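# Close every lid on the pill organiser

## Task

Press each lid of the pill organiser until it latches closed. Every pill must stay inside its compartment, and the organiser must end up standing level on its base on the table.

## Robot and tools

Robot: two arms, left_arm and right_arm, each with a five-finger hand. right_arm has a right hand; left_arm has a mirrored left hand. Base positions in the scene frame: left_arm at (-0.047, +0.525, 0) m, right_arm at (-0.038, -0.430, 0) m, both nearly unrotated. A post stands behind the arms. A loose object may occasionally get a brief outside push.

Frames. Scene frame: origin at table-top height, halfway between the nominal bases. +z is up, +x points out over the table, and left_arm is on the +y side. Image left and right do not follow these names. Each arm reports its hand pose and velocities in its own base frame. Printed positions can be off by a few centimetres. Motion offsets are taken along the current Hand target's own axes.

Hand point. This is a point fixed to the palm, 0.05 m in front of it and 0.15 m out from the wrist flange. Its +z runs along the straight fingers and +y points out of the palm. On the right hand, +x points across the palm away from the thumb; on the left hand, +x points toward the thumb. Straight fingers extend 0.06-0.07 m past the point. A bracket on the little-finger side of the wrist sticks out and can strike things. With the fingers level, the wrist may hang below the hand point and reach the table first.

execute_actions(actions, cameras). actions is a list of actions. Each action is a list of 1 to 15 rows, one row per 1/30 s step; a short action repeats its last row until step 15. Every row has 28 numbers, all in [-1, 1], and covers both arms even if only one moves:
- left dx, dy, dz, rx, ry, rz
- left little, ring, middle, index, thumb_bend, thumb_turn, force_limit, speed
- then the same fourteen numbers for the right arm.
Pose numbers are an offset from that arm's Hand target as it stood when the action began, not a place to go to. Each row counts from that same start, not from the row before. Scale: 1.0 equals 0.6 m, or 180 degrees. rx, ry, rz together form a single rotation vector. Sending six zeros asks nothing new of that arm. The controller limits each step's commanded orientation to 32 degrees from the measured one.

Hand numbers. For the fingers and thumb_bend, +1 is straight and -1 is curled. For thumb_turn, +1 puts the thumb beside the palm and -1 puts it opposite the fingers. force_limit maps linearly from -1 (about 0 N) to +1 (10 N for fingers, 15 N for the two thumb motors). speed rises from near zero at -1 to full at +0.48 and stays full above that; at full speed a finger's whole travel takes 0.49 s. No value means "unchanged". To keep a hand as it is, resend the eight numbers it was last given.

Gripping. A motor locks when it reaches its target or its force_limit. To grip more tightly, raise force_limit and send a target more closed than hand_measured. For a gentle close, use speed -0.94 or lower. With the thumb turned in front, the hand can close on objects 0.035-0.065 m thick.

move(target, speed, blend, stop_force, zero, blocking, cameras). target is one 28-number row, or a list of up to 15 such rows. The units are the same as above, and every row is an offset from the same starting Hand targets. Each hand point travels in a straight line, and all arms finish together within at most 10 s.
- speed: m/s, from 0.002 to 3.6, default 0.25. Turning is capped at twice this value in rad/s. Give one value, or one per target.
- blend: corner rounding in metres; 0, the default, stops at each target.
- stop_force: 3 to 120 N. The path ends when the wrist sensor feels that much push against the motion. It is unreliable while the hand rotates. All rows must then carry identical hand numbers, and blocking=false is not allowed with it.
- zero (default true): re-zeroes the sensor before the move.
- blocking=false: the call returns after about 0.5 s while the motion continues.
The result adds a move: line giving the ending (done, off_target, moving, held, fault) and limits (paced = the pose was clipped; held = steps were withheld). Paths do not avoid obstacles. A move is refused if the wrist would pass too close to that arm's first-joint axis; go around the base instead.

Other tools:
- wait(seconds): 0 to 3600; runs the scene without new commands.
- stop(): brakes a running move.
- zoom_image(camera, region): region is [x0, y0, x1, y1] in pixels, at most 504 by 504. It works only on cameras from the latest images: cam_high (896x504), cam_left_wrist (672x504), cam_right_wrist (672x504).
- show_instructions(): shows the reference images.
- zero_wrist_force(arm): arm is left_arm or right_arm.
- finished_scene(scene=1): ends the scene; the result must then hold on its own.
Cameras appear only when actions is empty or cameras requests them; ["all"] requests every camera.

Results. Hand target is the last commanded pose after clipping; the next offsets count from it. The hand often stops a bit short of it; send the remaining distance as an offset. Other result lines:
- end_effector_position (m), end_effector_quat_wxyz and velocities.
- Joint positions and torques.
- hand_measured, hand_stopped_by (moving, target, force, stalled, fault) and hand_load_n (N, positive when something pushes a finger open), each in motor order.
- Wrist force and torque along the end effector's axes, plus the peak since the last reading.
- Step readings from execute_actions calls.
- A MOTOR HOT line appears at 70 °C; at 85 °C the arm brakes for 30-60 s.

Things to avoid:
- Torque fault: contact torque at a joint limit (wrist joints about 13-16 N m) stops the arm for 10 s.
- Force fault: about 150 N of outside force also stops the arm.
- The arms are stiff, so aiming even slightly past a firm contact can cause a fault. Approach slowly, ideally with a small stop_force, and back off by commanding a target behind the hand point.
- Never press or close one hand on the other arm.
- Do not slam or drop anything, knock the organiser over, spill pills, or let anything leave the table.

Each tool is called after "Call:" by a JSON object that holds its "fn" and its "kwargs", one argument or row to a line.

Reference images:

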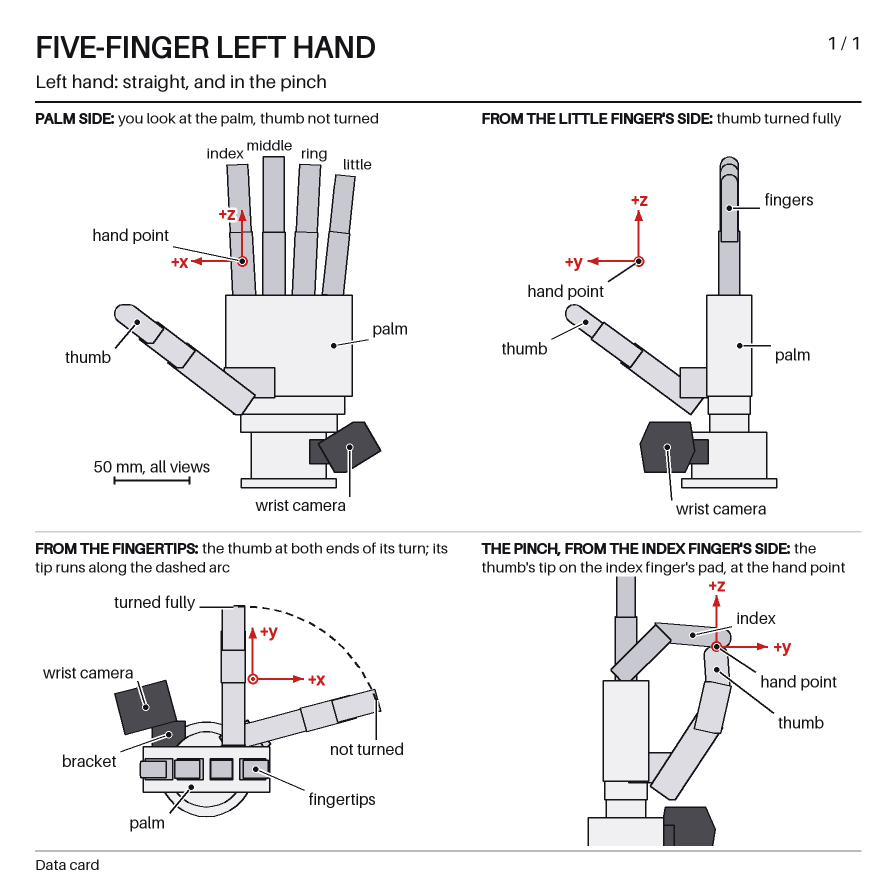

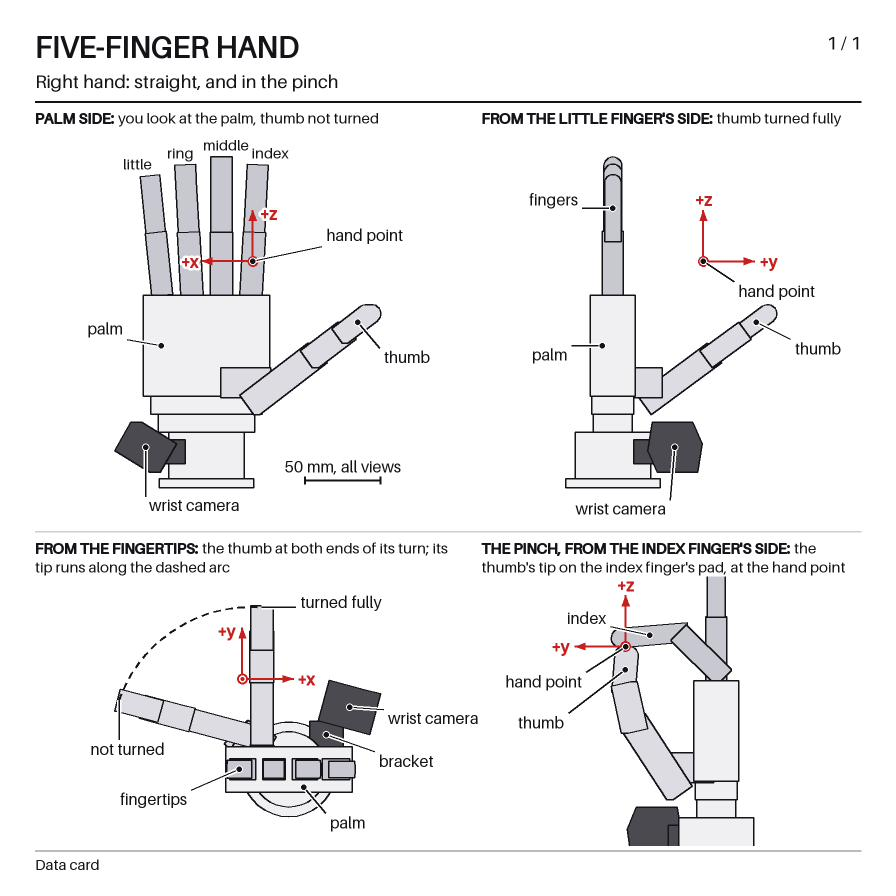

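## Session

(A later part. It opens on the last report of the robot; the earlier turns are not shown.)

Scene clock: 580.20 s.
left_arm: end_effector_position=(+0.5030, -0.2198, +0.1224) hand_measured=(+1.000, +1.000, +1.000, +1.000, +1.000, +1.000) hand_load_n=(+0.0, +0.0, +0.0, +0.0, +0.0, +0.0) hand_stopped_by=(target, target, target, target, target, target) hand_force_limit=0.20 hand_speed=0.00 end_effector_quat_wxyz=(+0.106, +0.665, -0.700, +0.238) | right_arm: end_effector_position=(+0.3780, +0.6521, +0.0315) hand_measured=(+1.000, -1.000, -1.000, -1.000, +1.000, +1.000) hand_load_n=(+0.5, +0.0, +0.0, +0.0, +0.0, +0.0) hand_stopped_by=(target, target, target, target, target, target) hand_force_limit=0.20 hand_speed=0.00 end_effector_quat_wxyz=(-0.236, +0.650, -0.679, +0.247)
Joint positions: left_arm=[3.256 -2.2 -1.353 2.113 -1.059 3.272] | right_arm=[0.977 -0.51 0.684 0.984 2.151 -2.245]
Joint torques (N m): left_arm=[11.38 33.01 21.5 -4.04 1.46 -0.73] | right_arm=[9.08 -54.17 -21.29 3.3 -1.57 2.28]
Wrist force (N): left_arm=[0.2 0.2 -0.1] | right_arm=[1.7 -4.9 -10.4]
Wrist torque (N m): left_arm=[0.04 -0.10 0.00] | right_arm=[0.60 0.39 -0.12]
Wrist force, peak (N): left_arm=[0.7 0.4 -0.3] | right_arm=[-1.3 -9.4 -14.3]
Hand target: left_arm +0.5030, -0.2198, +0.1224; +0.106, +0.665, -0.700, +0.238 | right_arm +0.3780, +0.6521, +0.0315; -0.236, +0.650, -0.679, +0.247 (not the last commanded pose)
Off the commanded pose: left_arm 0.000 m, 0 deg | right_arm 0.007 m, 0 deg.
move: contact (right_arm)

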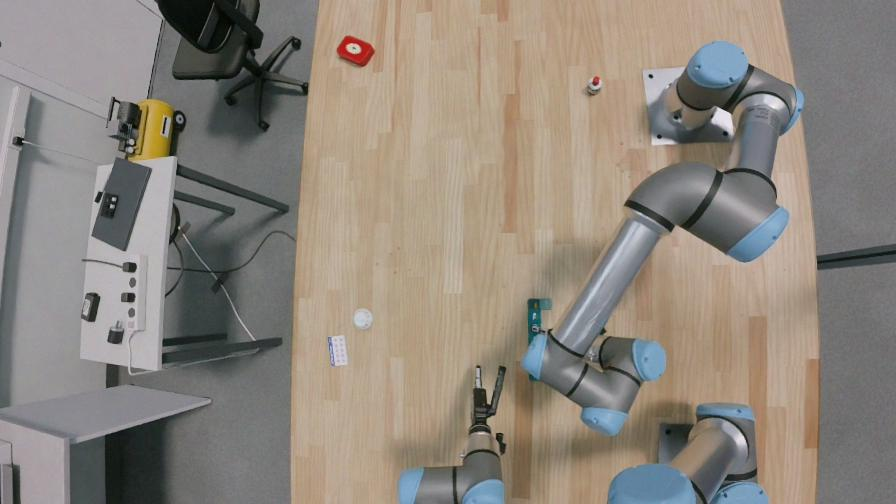

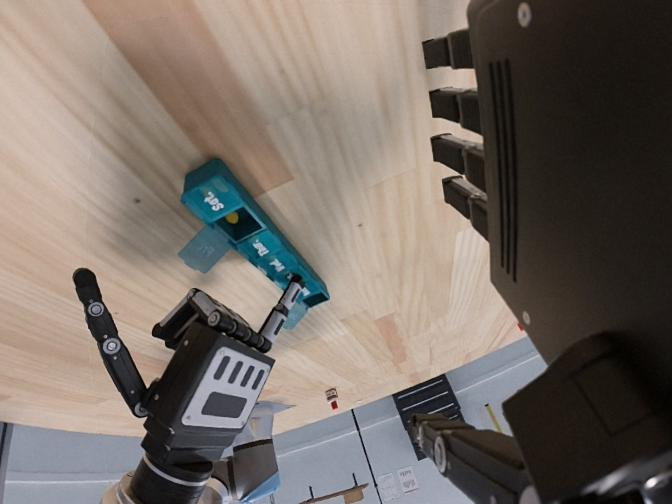

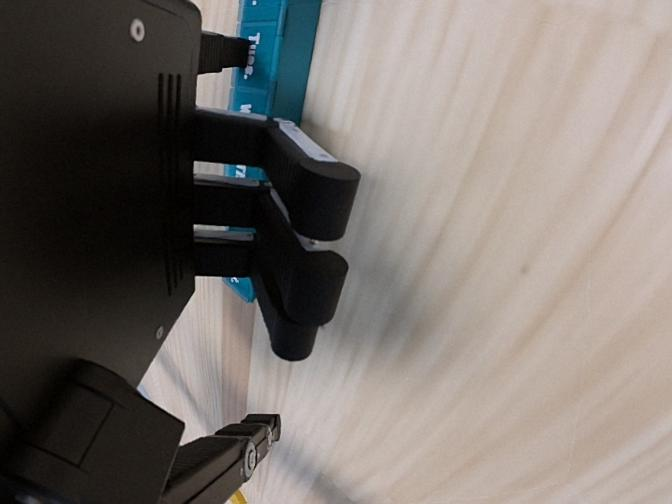

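Call:
{"fn": "move", "kwargs": {
  "target": [0,0,0,0,0,0,1,1,1,1,1,1,0.2,0,0,-0.0429,-0.051,0,0,0,1,-1,-1,-1,1,1,0.2,0],
  "cameras": ["all"],
  "speed": 0.03
}}

Call:
{"fn": "zoom_image", "kwargs": {
  "camera": "cam_left_wrist",
  "region": [160, 180, 350, 370]
}}

Call:
{"fn": "zoom_image", "kwargs": {
  "camera": "cam_right_wrist",
  "region": [200, 0, 330, 130]
}}

Call:
{"fn": "zoom_image", "kwargs": {
  "camera": "cam_high",
  "region": [520, 290, 620, 390]
}}

Scene clock: 589.13 s.
left_arm: end_effector_position=(+0.5030, -0.2198, +0.1224) hand_measured=(+1.000, +1.000, +1.000, +1.000, +1.000, +1.000) hand_load_n=(+0.0, +0.0, +0.0, +0.0, +0.0, +0.0) hand_stopped_by=(target, target, target, target, target, target) hand_force_limit=0.20 hand_speed=0.00 end_effector_quat_wxyz=(+0.106, +0.665, -0.700, +0.238) | right_arm: end_effector_position=(+0.3780, +0.6521, +0.0717) hand_measured=(+1.000, -1.000, -1.000, -1.000, +1.000, +1.000) hand_load_n=(+0.0, +0.0, +0.0, +0.5, +0.0, +0.0) hand_stopped_by=(target, target, target, target, target, target) hand_force_limit=0.20 hand_speed=0.00 end_effector_quat_wxyz=(-0.236, +0.650, -0.679, +0.247) end_effector_velocity=(+0.000, +0.001, -0.002) end_effector_angular_velocity=(+0.001, +0.000, +0.002)
Joint positions: left_arm=[3.256 -2.2 -1.353 2.113 -1.059 3.272] | right_arm=[0.977 -0.53 0.621 1.068 2.151 -2.245]
Joint velocities: left_arm=[within noise] | right_arm=[0 0 0.004 -0.007 -0.001 -0.003]
Joint torques (N m): left_arm=[11.75 33.99 21.54 -4.14 1.56 -0.71] | right_arm=[-8.54 -48.43 -12.99 -0.07 3.11 -1.44]
Wrist force (N): left_arm=[0.4 0.4 -0.2] | right_arm=[0.3 0.7 -0.3]
Wrist torque (N m): left_arm=[0.06 -0.13 0.01] | right_arm=[0.00 -0.07 0.13]
Wrist force, peak (N): left_arm=[0.6 0.2 -0.4] | right_arm=[2.0 -4.9 -10.2]
Hand target: left_arm +0.5030, -0.2198, +0.1224; +0.106, +0.665, -0.700, +0.238 | right_arm +0.3780, +0.6521, +0.0715; -0.236, +0.650, -0.679, +0.247
Off the commanded pose: left_arm 0.000 m, 0 deg | right_arm 0.000 m, 0 deg.
move: done

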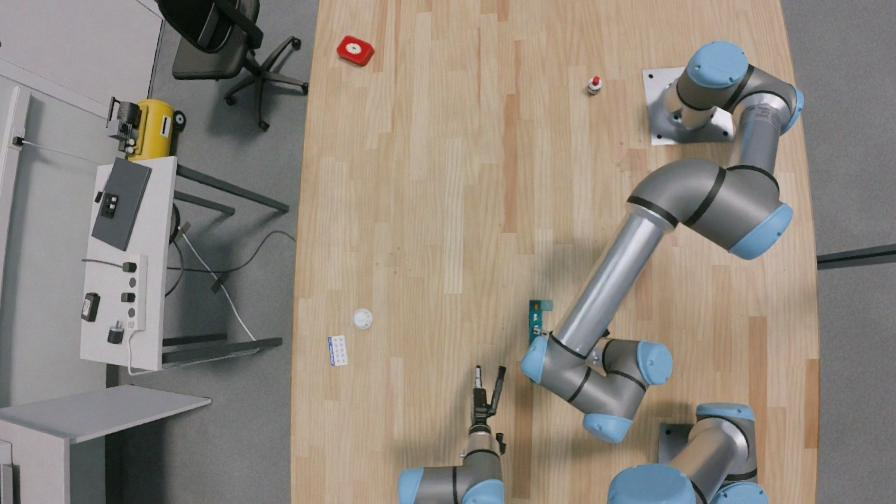

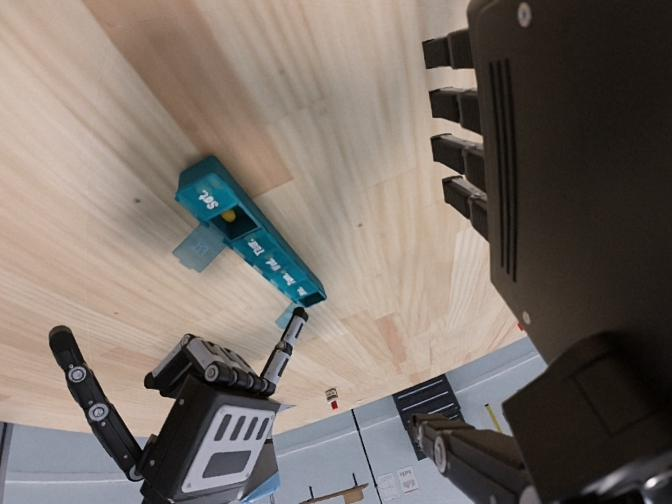

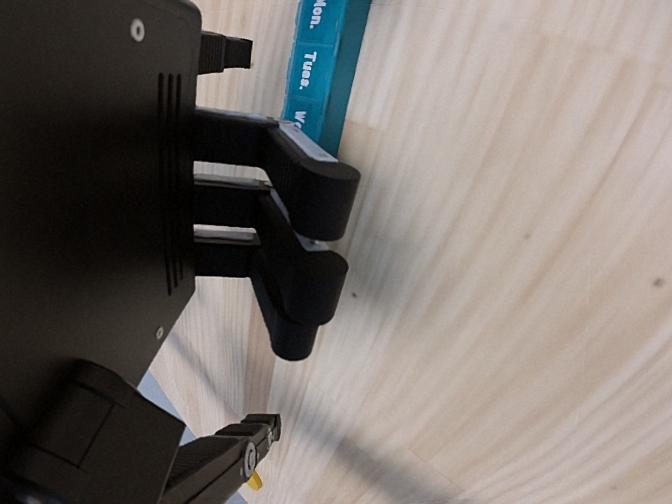

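Scaled by 2.653 from the camera's image (finer frame: 960x720).

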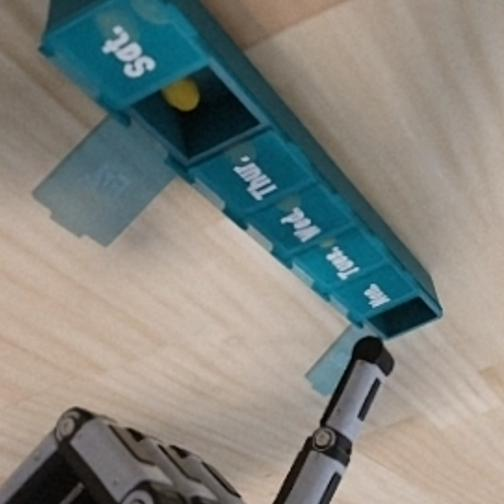

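Scaled by 3.877 from the camera's image (finer frame: 960x720).

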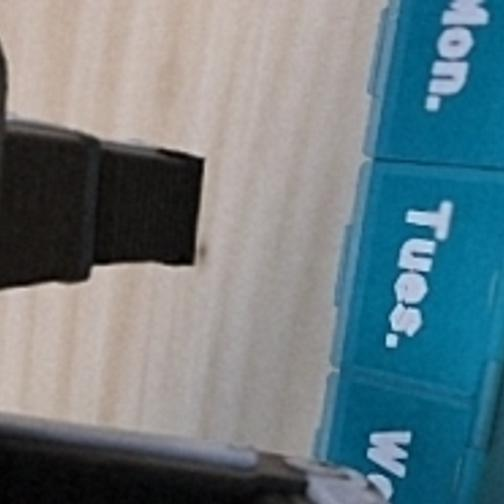

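Scaled by 5.040.

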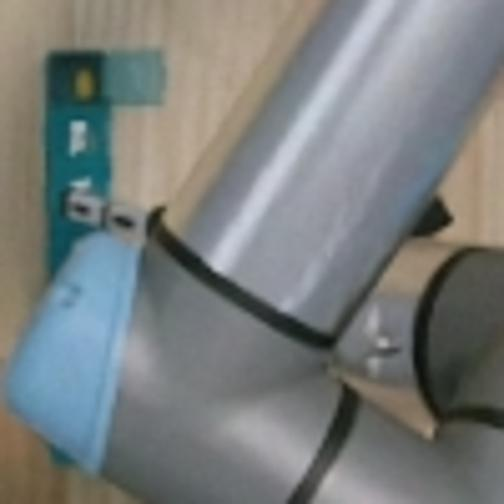

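Call:
{"fn": "move", "kwargs": {
  "target": [0,0,0,0,0,0,1,1,1,1,1,1,0.2,0,0.0973,0.0757,-0.0635,0,0,0,1,-1,-1,-1,1,1,0.2,0],
  "cameras": ["all"],
  "speed": 0.08
}}

Call:
{"fn": "zoom_image", "kwargs": {
  "camera": "cam_left_wrist",
  "region": [160, 150, 350, 340]
}}

Call:
{"fn": "zoom_image", "kwargs": {
  "camera": "cam_right_wrist",
  "region": [180, 0, 380, 200]
}}

Call:
{"fn": "zoom_image", "kwargs": {
  "camera": "cam_high",
  "region": [520, 290, 620, 390]
}}

Scene clock: 607.70 s.
left_arm: end_effector_position=(+0.5030, -0.2198, +0.1224) hand_measured=(+1.000, +1.000, +1.000, +1.000, +1.000, +1.000) hand_load_n=(+0.0, +0.0, +0.0, +0.0, +0.0, +0.0) hand_stopped_by=(target, target, target, target, target, target) hand_force_limit=0.20 hand_speed=0.00 end_effector_quat_wxyz=(+0.106, +0.665, -0.700, +0.238) | right_arm: end_effector_position=(+0.3162, +0.5965, +0.0715) hand_measured=(+1.000, -1.000, -1.000, -1.000, +1.000, +1.000) hand_load_n=(+0.0, +0.0, +0.0, +0.0, +0.0, +0.0) hand_stopped_by=(target, target, target, target, target, target) hand_force_limit=0.20 hand_speed=0.00 end_effector_quat_wxyz=(-0.236, +0.650, -0.679, +0.247)
Joint positions: left_arm=[3.256 -2.2 -1.353 2.113 -1.059 3.272] | right_arm=[1.011 -0.762 1.062 0.879 2.165 -2.207]
Joint torques (N m): left_arm=[12.06 33.55 21.47 -4.12 1.58 -0.45] | right_arm=[-10.25 -50.32 -9.55 3.6 -1.16 -2.14]
Wrist force (N): left_arm=[0.4 0.3 -0.3] | right_arm=[0.4 0.6 -0.2]
Wrist torque (N m): left_arm=[0.05 -0.12 0.00] | right_arm=[-0.01 -0.08 0.00]
Wrist force, peak (N): left_arm=[0.5 0.5 -0.3] | right_arm=[1.1 1.4 -0.7]
Hand target: left_arm +0.5030, -0.2198, +0.1224; +0.106, +0.665, -0.700, +0.238 | right_arm +0.3162, +0.5964, +0.0715; -0.236, +0.650, -0.679, +0.247
Off the commanded pose: left_arm 0.000 m, 0 deg | right_arm 0.000 m, 0 deg.
move: done

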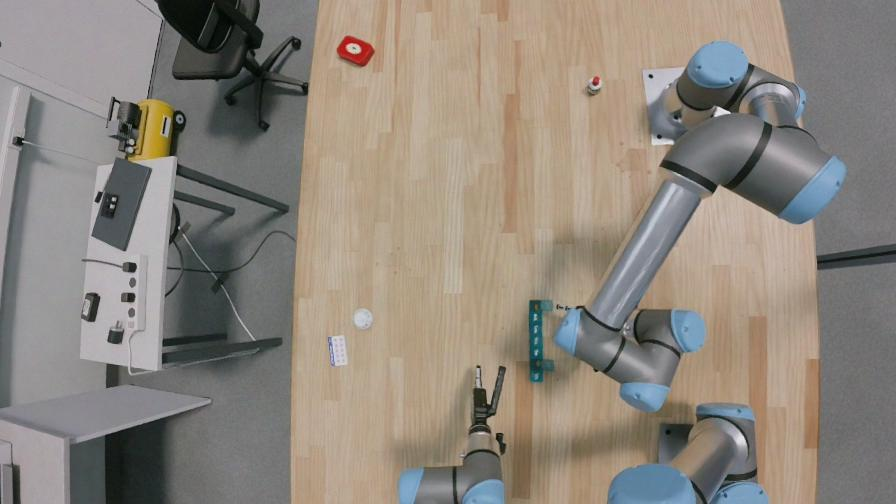

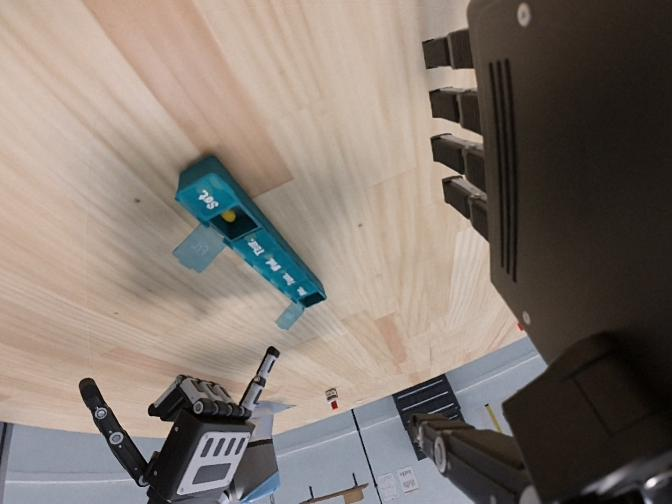

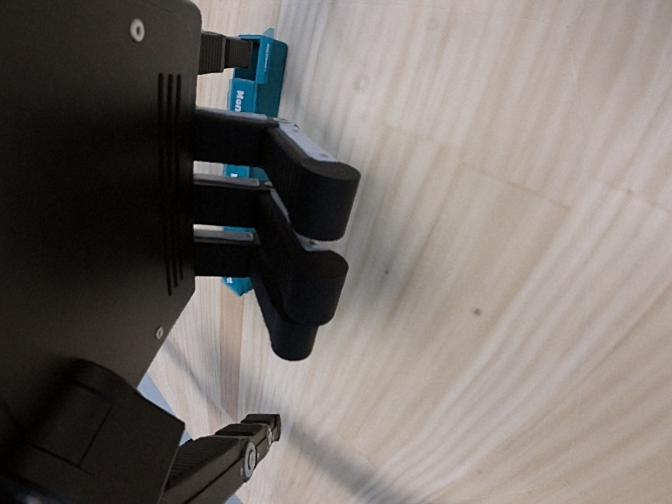

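Scaled by 2.653 from the camera's image (finer frame: 960x720).

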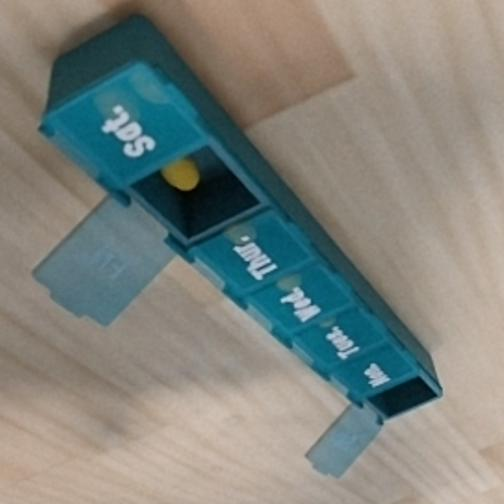

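Scaled by 2.520 from the camera's image (finer frame: 960x720).

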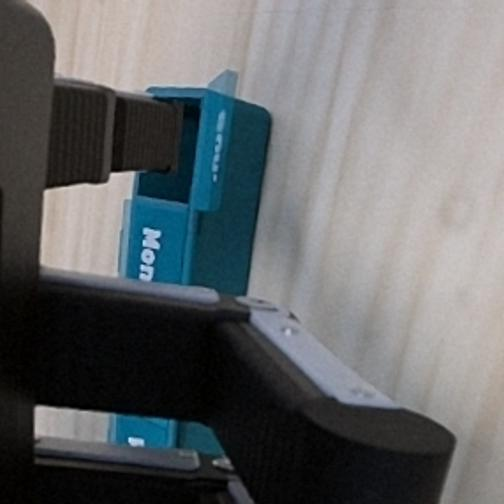

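Scaled by 5.040.

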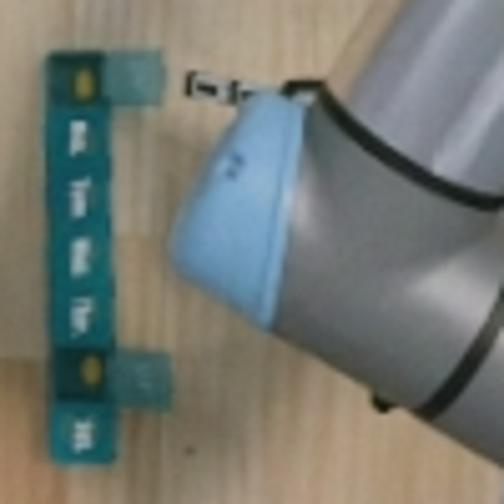

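Call:
{"fn": "zoom_image", "kwargs": {
  "camera": "cam_left_wrist",
  "region": [250, 240, 335, 325]
}}

Scaled by 5.929 from the camera's image (finer frame: 960x720).

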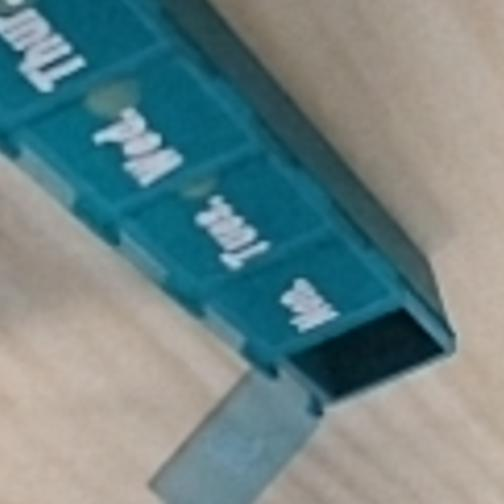

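Call:
{"fn": "move", "kwargs": {
  "target": [
    [0,0,0,0,0,0,1,1,1,1,1,1,0.2,0,0.0017,0.0459,0.0546,0,0,0,1,-1,-1,-1,1,1,0.2,0],
    [0,0,0,0,0,0,1,1,1,1,1,1,0.2,0,0.0017,0.0269,0.0684,0,0,0,1,-1,-1,-1,1,1,0.2,0],
    [0,0,0,0,0,0,1,1,1,1,1,1,0.2,0,0.0017,0.0057,0.0623,0,0,0,1,-1,-1,-1,1,1,0.2,0],
    [0,0,0,0,0,0,1,1,1,1,1,1,0.2,0,0.0017,-0.0178,0.0602,0,0,0,1,-1,-1,-1,1,1,0.2,0],
    [0,0,0,0,0,0,1,1,1,1,1,1,0.2,0,0.0017,-0.0374,0.0680,0,0,0,1,-1,-1,-1,1,1,0.2,0]
  ],
  "cameras": ["all"],
  "speed": 0.03,
  "blend": [0,0,0.003,0.003,0],
  "stop_force": 5
}}

Call:
{"fn": "zoom_image", "kwargs": {
  "camera": "cam_left_wrist",
  "region": [160, 180, 350, 370]
}}

Call:
{"fn": "zoom_image", "kwargs": {
  "camera": "cam_right_wrist",
  "region": [190, 0, 340, 150]
}}

Call:
{"fn": "zoom_image", "kwargs": {
  "camera": "cam_high",
  "region": [520, 290, 620, 390]
}}

Scene clock: 634.03 s.
left_arm: end_effector_position=(+0.5030, -0.2198, +0.1224) hand_measured=(+1.000, +1.000, +1.000, +1.000, +1.000, +1.000) hand_load_n=(+0.0, +0.0, +0.0, +0.0, +0.0, -0.5) hand_stopped_by=(target, target, target, target, target, target) hand_force_limit=0.20 hand_speed=0.00 end_effector_quat_wxyz=(+0.106, +0.665, -0.700, +0.238) | right_arm: end_effector_position=(+0.3595, +0.5934, +0.0547) hand_measured=(+1.000, -1.000, -1.000, -1.000, +1.000, +1.000) hand_load_n=(+0.0, +0.0, +0.0, +0.0, +0.0, +0.0) hand_stopped_by=(target, target, target, target, target, target) hand_force_limit=0.20 hand_speed=0.00 end_effector_quat_wxyz=(-0.236, +0.650, -0.679, +0.247)
Joint positions: left_arm=[3.256 -2.2 -1.353 2.113 -1.059 3.272] | right_arm=[0.948 -0.72 1.022 0.84 2.139 -2.276]
Joint torques (N m): left_arm=[11.3 33.9 20.41 -4.1 1.68 -0.55] | right_arm=[13.26 -53.18 -10.89 0.15 3.03 2.43]
Wrist force (N): left_arm=[0.4 0.4 -0.2] | right_arm=[0.6 0.6 -0.3]
Wrist torque (N m): left_arm=[0.06 -0.11 0.00] | right_arm=[0.00 -0.10 0.12]
Wrist force, peak (N): left_arm=[0.5 0.5 -0.4] | right_arm=[0.5 1.4 -0.1]
Hand target: left_arm +0.5030, -0.2198, +0.1224; +0.106, +0.665, -0.700, +0.238 | right_arm +0.3595, +0.5934, +0.0547; -0.236, +0.650, -0.679, +0.247
Off the commanded pose: left_arm 0.000 m, 0 deg | right_arm 0.000 m, 0 deg.
move: done

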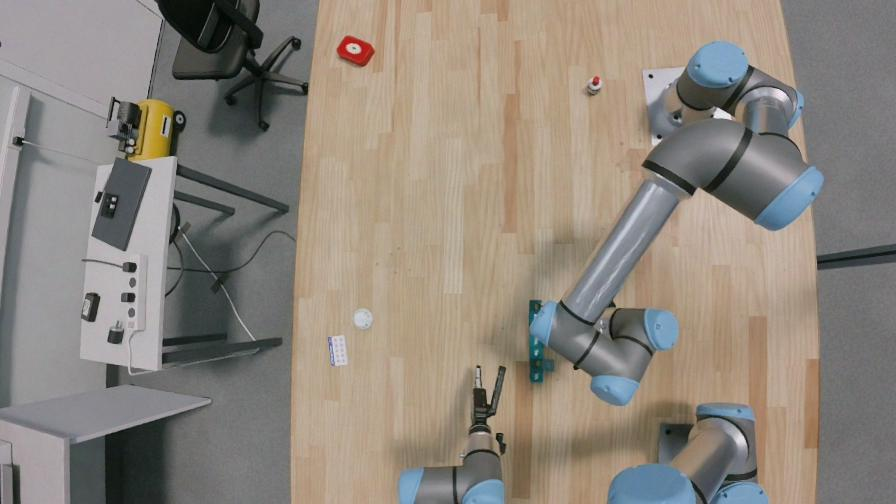

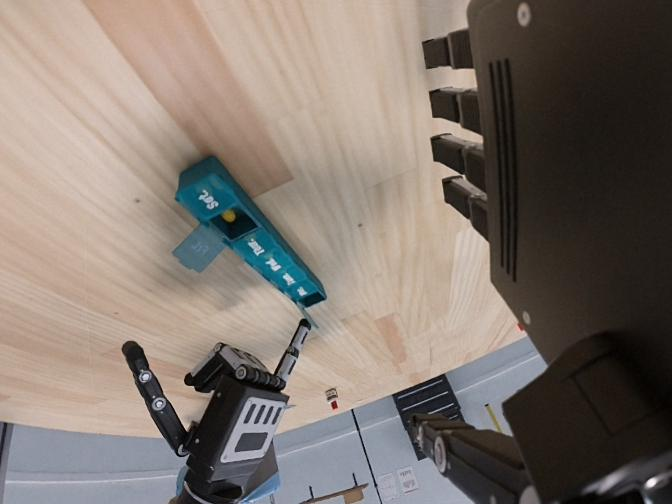

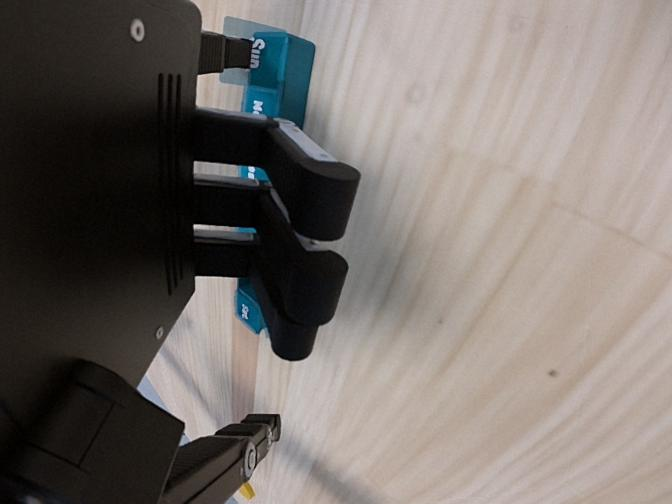

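Scaled by 2.653 from the camera's image (finer frame: 960x720).

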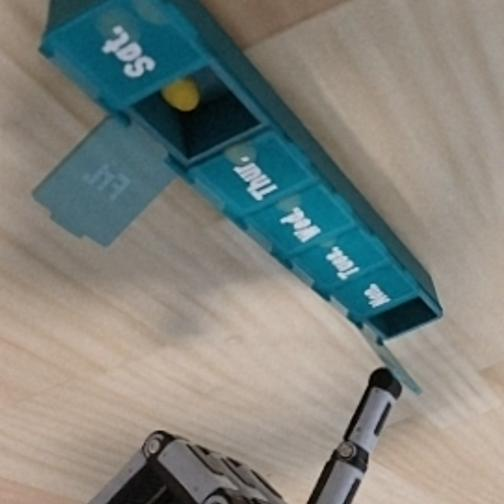

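Scaled by 3.360 from the camera's image (finer frame: 960x720).

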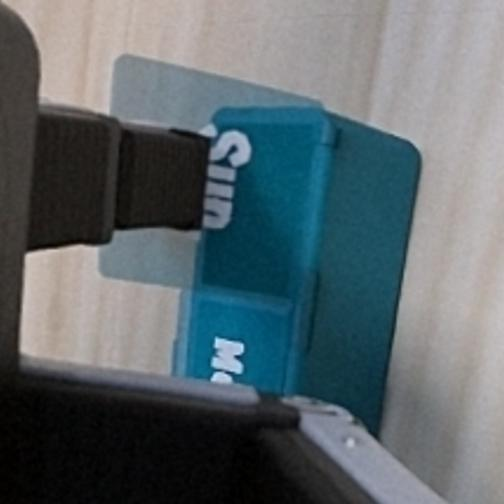

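Scaled by 5.040.

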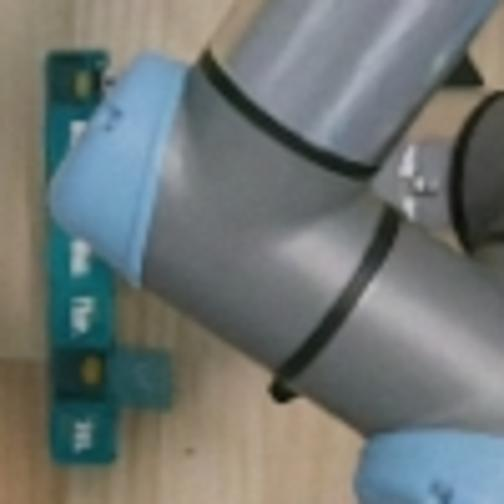

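Call:
{"fn": "move", "kwargs": {
  "target": [
    [0,0,0,0,0,0,1,1,1,1,1,1,0.2,0,0,-0.0047,0.0127,0,0,0,1,-1,-1,-1,1,1,0.2,0],
    [0,0,0,0,0,0,1,1,1,1,1,1,0.2,0,0,-0.0053,0.0262,0,0,0,1,-1,-1,-1,1,1,0.2,0],
    [0,0,0,0,0,0,1,1,1,1,1,1,0.2,0,0,-0.0039,0.0381,0,0,0,1,-1,-1,-1,1,1,0.2,0]
  ],
  "cameras": ["all"],
  "speed": 0.03,
  "blend": [0.003,0.003,0],
  "stop_force": 5
}}

Call:
{"fn": "zoom_image", "kwargs": {
  "camera": "cam_left_wrist",
  "region": [160, 180, 350, 370]
}}

Call:
{"fn": "zoom_image", "kwargs": {
  "camera": "cam_right_wrist",
  "region": [190, 0, 340, 150]
}}

Call:
{"fn": "zoom_image", "kwargs": {
  "camera": "cam_high",
  "region": [520, 290, 620, 390]
}}

Scene clock: 647.60 s.
left_arm: end_effector_position=(+0.5030, -0.2198, +0.1224) hand_measured=(+1.000, +1.000, +1.000, +1.000, +1.000, +1.000) hand_load_n=(+0.0, +0.0, +0.0, +0.0, +0.0, +0.0) hand_stopped_by=(target, target, target, target, target, target) hand_force_limit=0.20 hand_speed=0.00 end_effector_quat_wxyz=(+0.106, +0.665, -0.700, +0.238) | right_arm: end_effector_position=(+0.3760, +0.5927, +0.0387) hand_measured=(+1.000, -1.000, -1.000, -1.000, +1.000, +1.000) hand_load_n=(+0.0, +0.0, +0.0, +0.0, +0.0, +0.0) hand_stopped_by=(target, target, target, target, target, target) hand_force_limit=0.20 hand_speed=0.00 end_effector_quat_wxyz=(-0.236, +0.650, -0.679, +0.247)
Joint positions: left_arm=[3.256 -2.2 -1.353 2.113 -1.059 3.272] | right_arm=[0.926 -0.693 1.01 0.811 2.13 -2.301]
Joint torques (N m): left_arm=[10.92 34.27 21.21 -4.06 1.6 -0.57] | right_arm=[13.78 -56.02 -15.25 3.24 2.62 2.42]
Wrist force (N): left_arm=[0.5 0.4 -0.1] | right_arm=[0.6 0.6 0.0]
Wrist torque (N m): left_arm=[0.06 -0.14 0.01] | right_arm=[-0.03 -0.11 0.12]
Wrist force, peak (N): left_arm=[0.7 0.4 -0.2] | right_arm=[0.5 1.0 -0.9]
Hand target: left_arm +0.5030, -0.2198, +0.1224; +0.106, +0.665, -0.700, +0.238 | right_arm +0.3760, +0.5927, +0.0387; -0.236, +0.650, -0.679, +0.247
Off the commanded pose: left_arm 0.000 m, 0 deg | right_arm 0.000 m, 0 deg.
move: done

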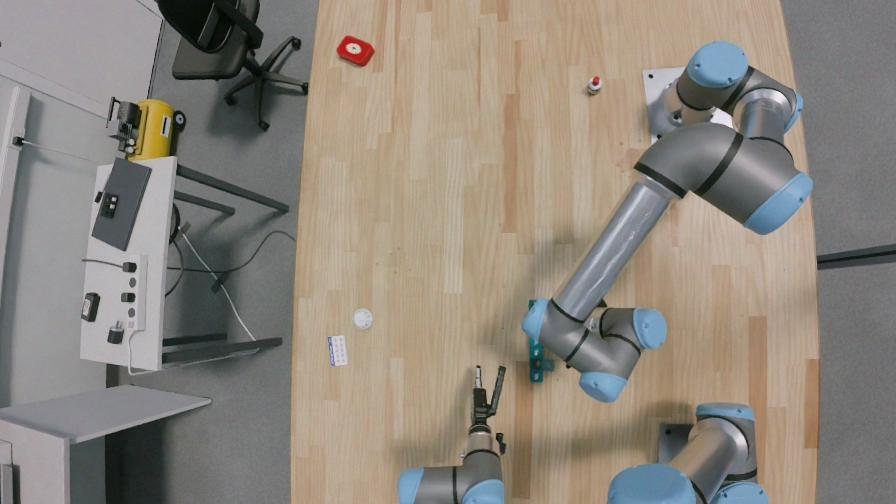

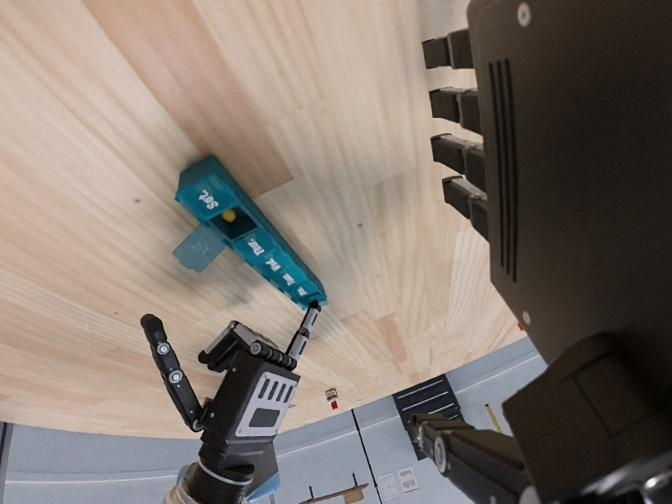

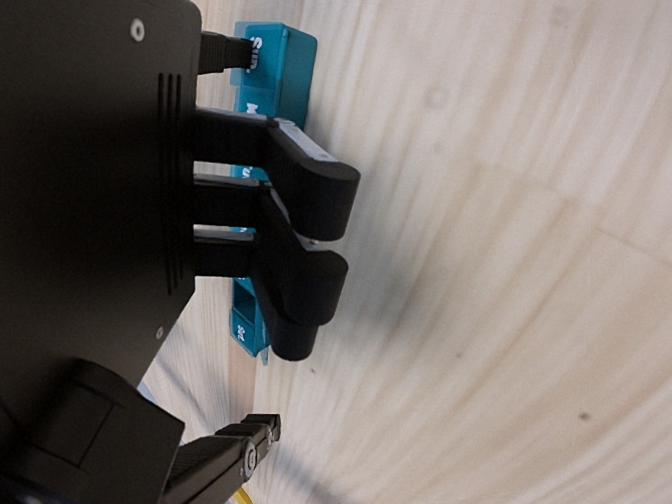

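Scaled by 2.653 from the camera's image (finer frame: 960x720).

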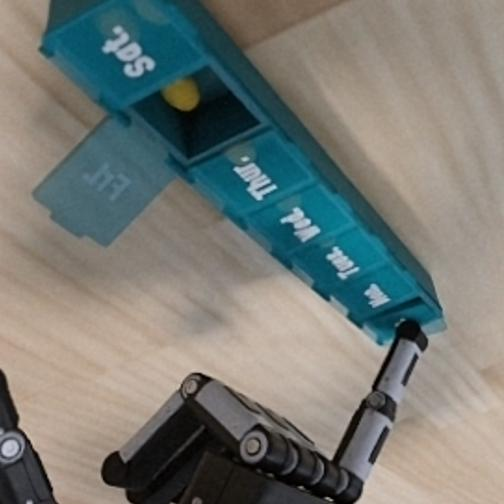

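Scaled by 3.360 from the camera's image (finer frame: 960x720).

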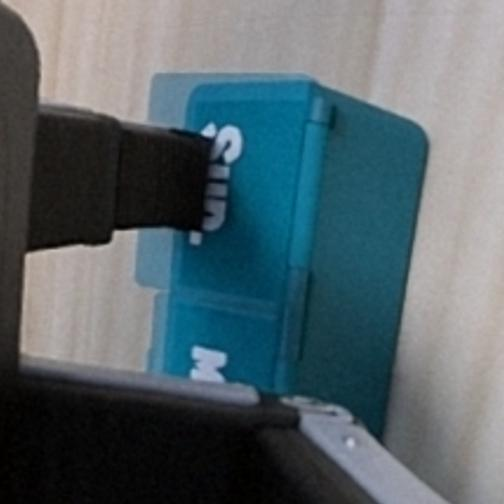

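Scaled by 5.040.

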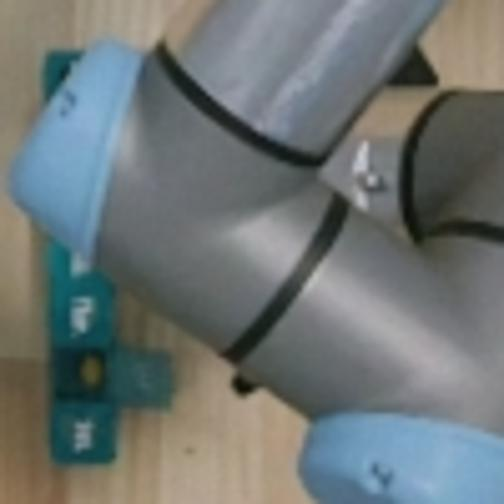

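Call:
{"fn": "move", "kwargs": {
  "target": [0,0,0,0,0,0,1,1,1,1,1,1,0.2,0,0,0.0129,0.0153,0,0,0,1,-1,-1,-1,1,1,0.2,0],
  "cameras": ["all"],
  "speed": 0.008,
  "stop_force": 10
}}

Call:
{"fn": "zoom_image", "kwargs": {
  "camera": "cam_left_wrist",
  "region": [160, 180, 350, 370]
}}

Call:
{"fn": "zoom_image", "kwargs": {
  "camera": "cam_right_wrist",
  "region": [190, 0, 340, 150]
}}

Scene clock: 655.57 s.
left_arm: end_effector_position=(+0.5030, -0.2198, +0.1224) hand_measured=(+1.000, +1.000, +1.000, +1.000, +1.000, +1.000) hand_load_n=(+0.0, +0.0, +0.0, +0.0, +0.0, -0.5) hand_stopped_by=(target, target, target, target, target, target) hand_force_limit=0.20 hand_speed=0.00 end_effector_quat_wxyz=(+0.106, +0.665, -0.700, +0.238) | right_arm: end_effector_position=(+0.3760, +0.5927, +0.0340) hand_measured=(+1.000, -1.000, -1.000, -1.000, +1.000, +1.000) hand_load_n=(+0.5, +0.0, +0.0, +0.0, +0.0, +0.0) hand_stopped_by=(target, target, target, target, target, target) hand_force_limit=0.20 hand_speed=0.00 end_effector_quat_wxyz=(-0.236, +0.650, -0.679, +0.247)
Joint positions: left_arm=[3.256 -2.2 -1.353 2.113 -1.059 3.272] | right_arm=[0.926 -0.689 1.015 0.802 2.13 -2.301]
Joint torques (N m): left_arm=[11.43 33.47 19.97 -4.29 1.69 -0.59] | right_arm=[5.53 -52.38 -20.27 3.52 1.83 2.33]
Wrist force (N): left_arm=[0.4 0.2 -0.2] | right_arm=[0.0 -3.5 -6.7]
Wrist torque (N m): left_arm=[0.04 -0.13 0.01] | right_arm=[0.35 0.14 -0.15]
Wrist force, peak (N): left_arm=[0.7 0.4 -0.2] | right_arm=[-0.9 -6.1 -8.8]
Hand target: left_arm +0.5030, -0.2198, +0.1224; +0.106, +0.665, -0.700, +0.238 | right_arm +0.3760, +0.5927, +0.0340; -0.236, +0.650, -0.679, +0.247 (not the last commanded pose)
Off the commanded pose: left_arm 0.000 m, 0 deg | right_arm 0.007 m, 0 deg.
move: contact (right_arm)

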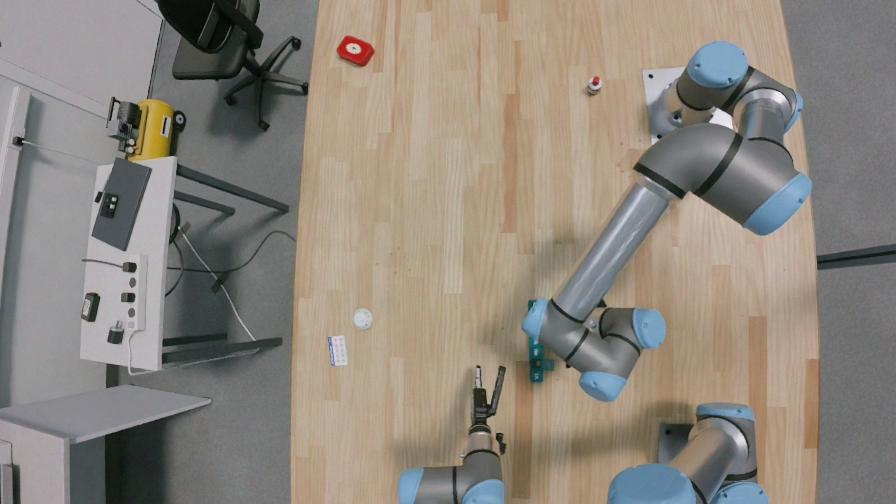

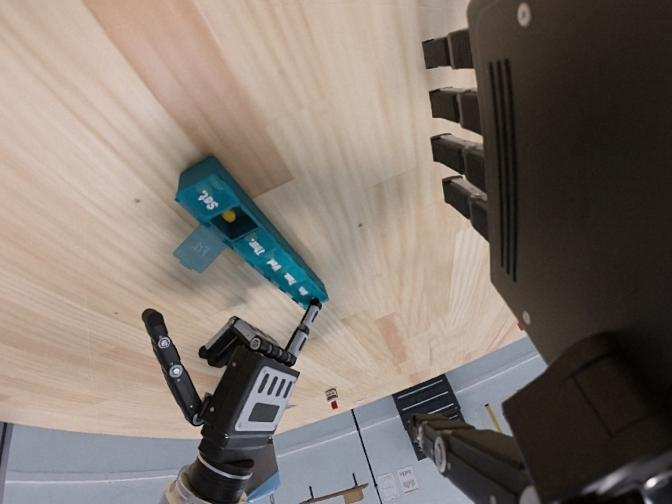

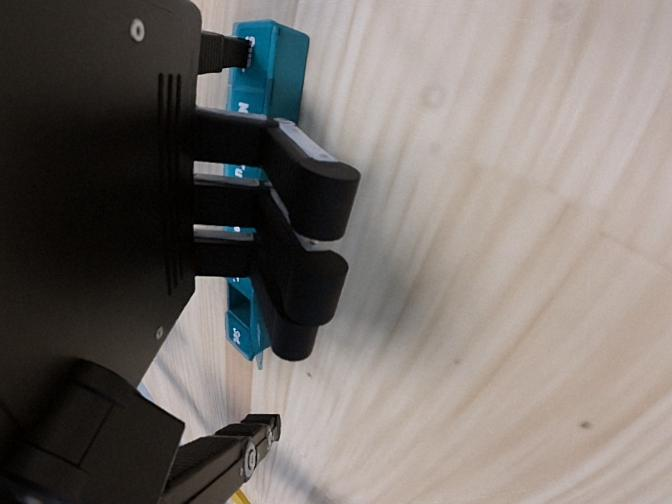

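Scaled by 2.653 from the camera's image (finer frame: 960x720).

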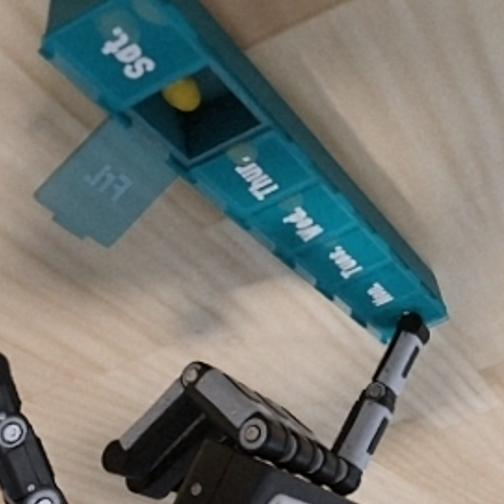

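Scaled by 3.360 from the camera's image (finer frame: 960x720).

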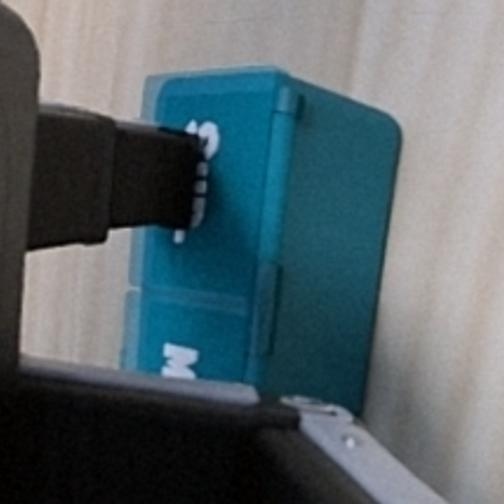

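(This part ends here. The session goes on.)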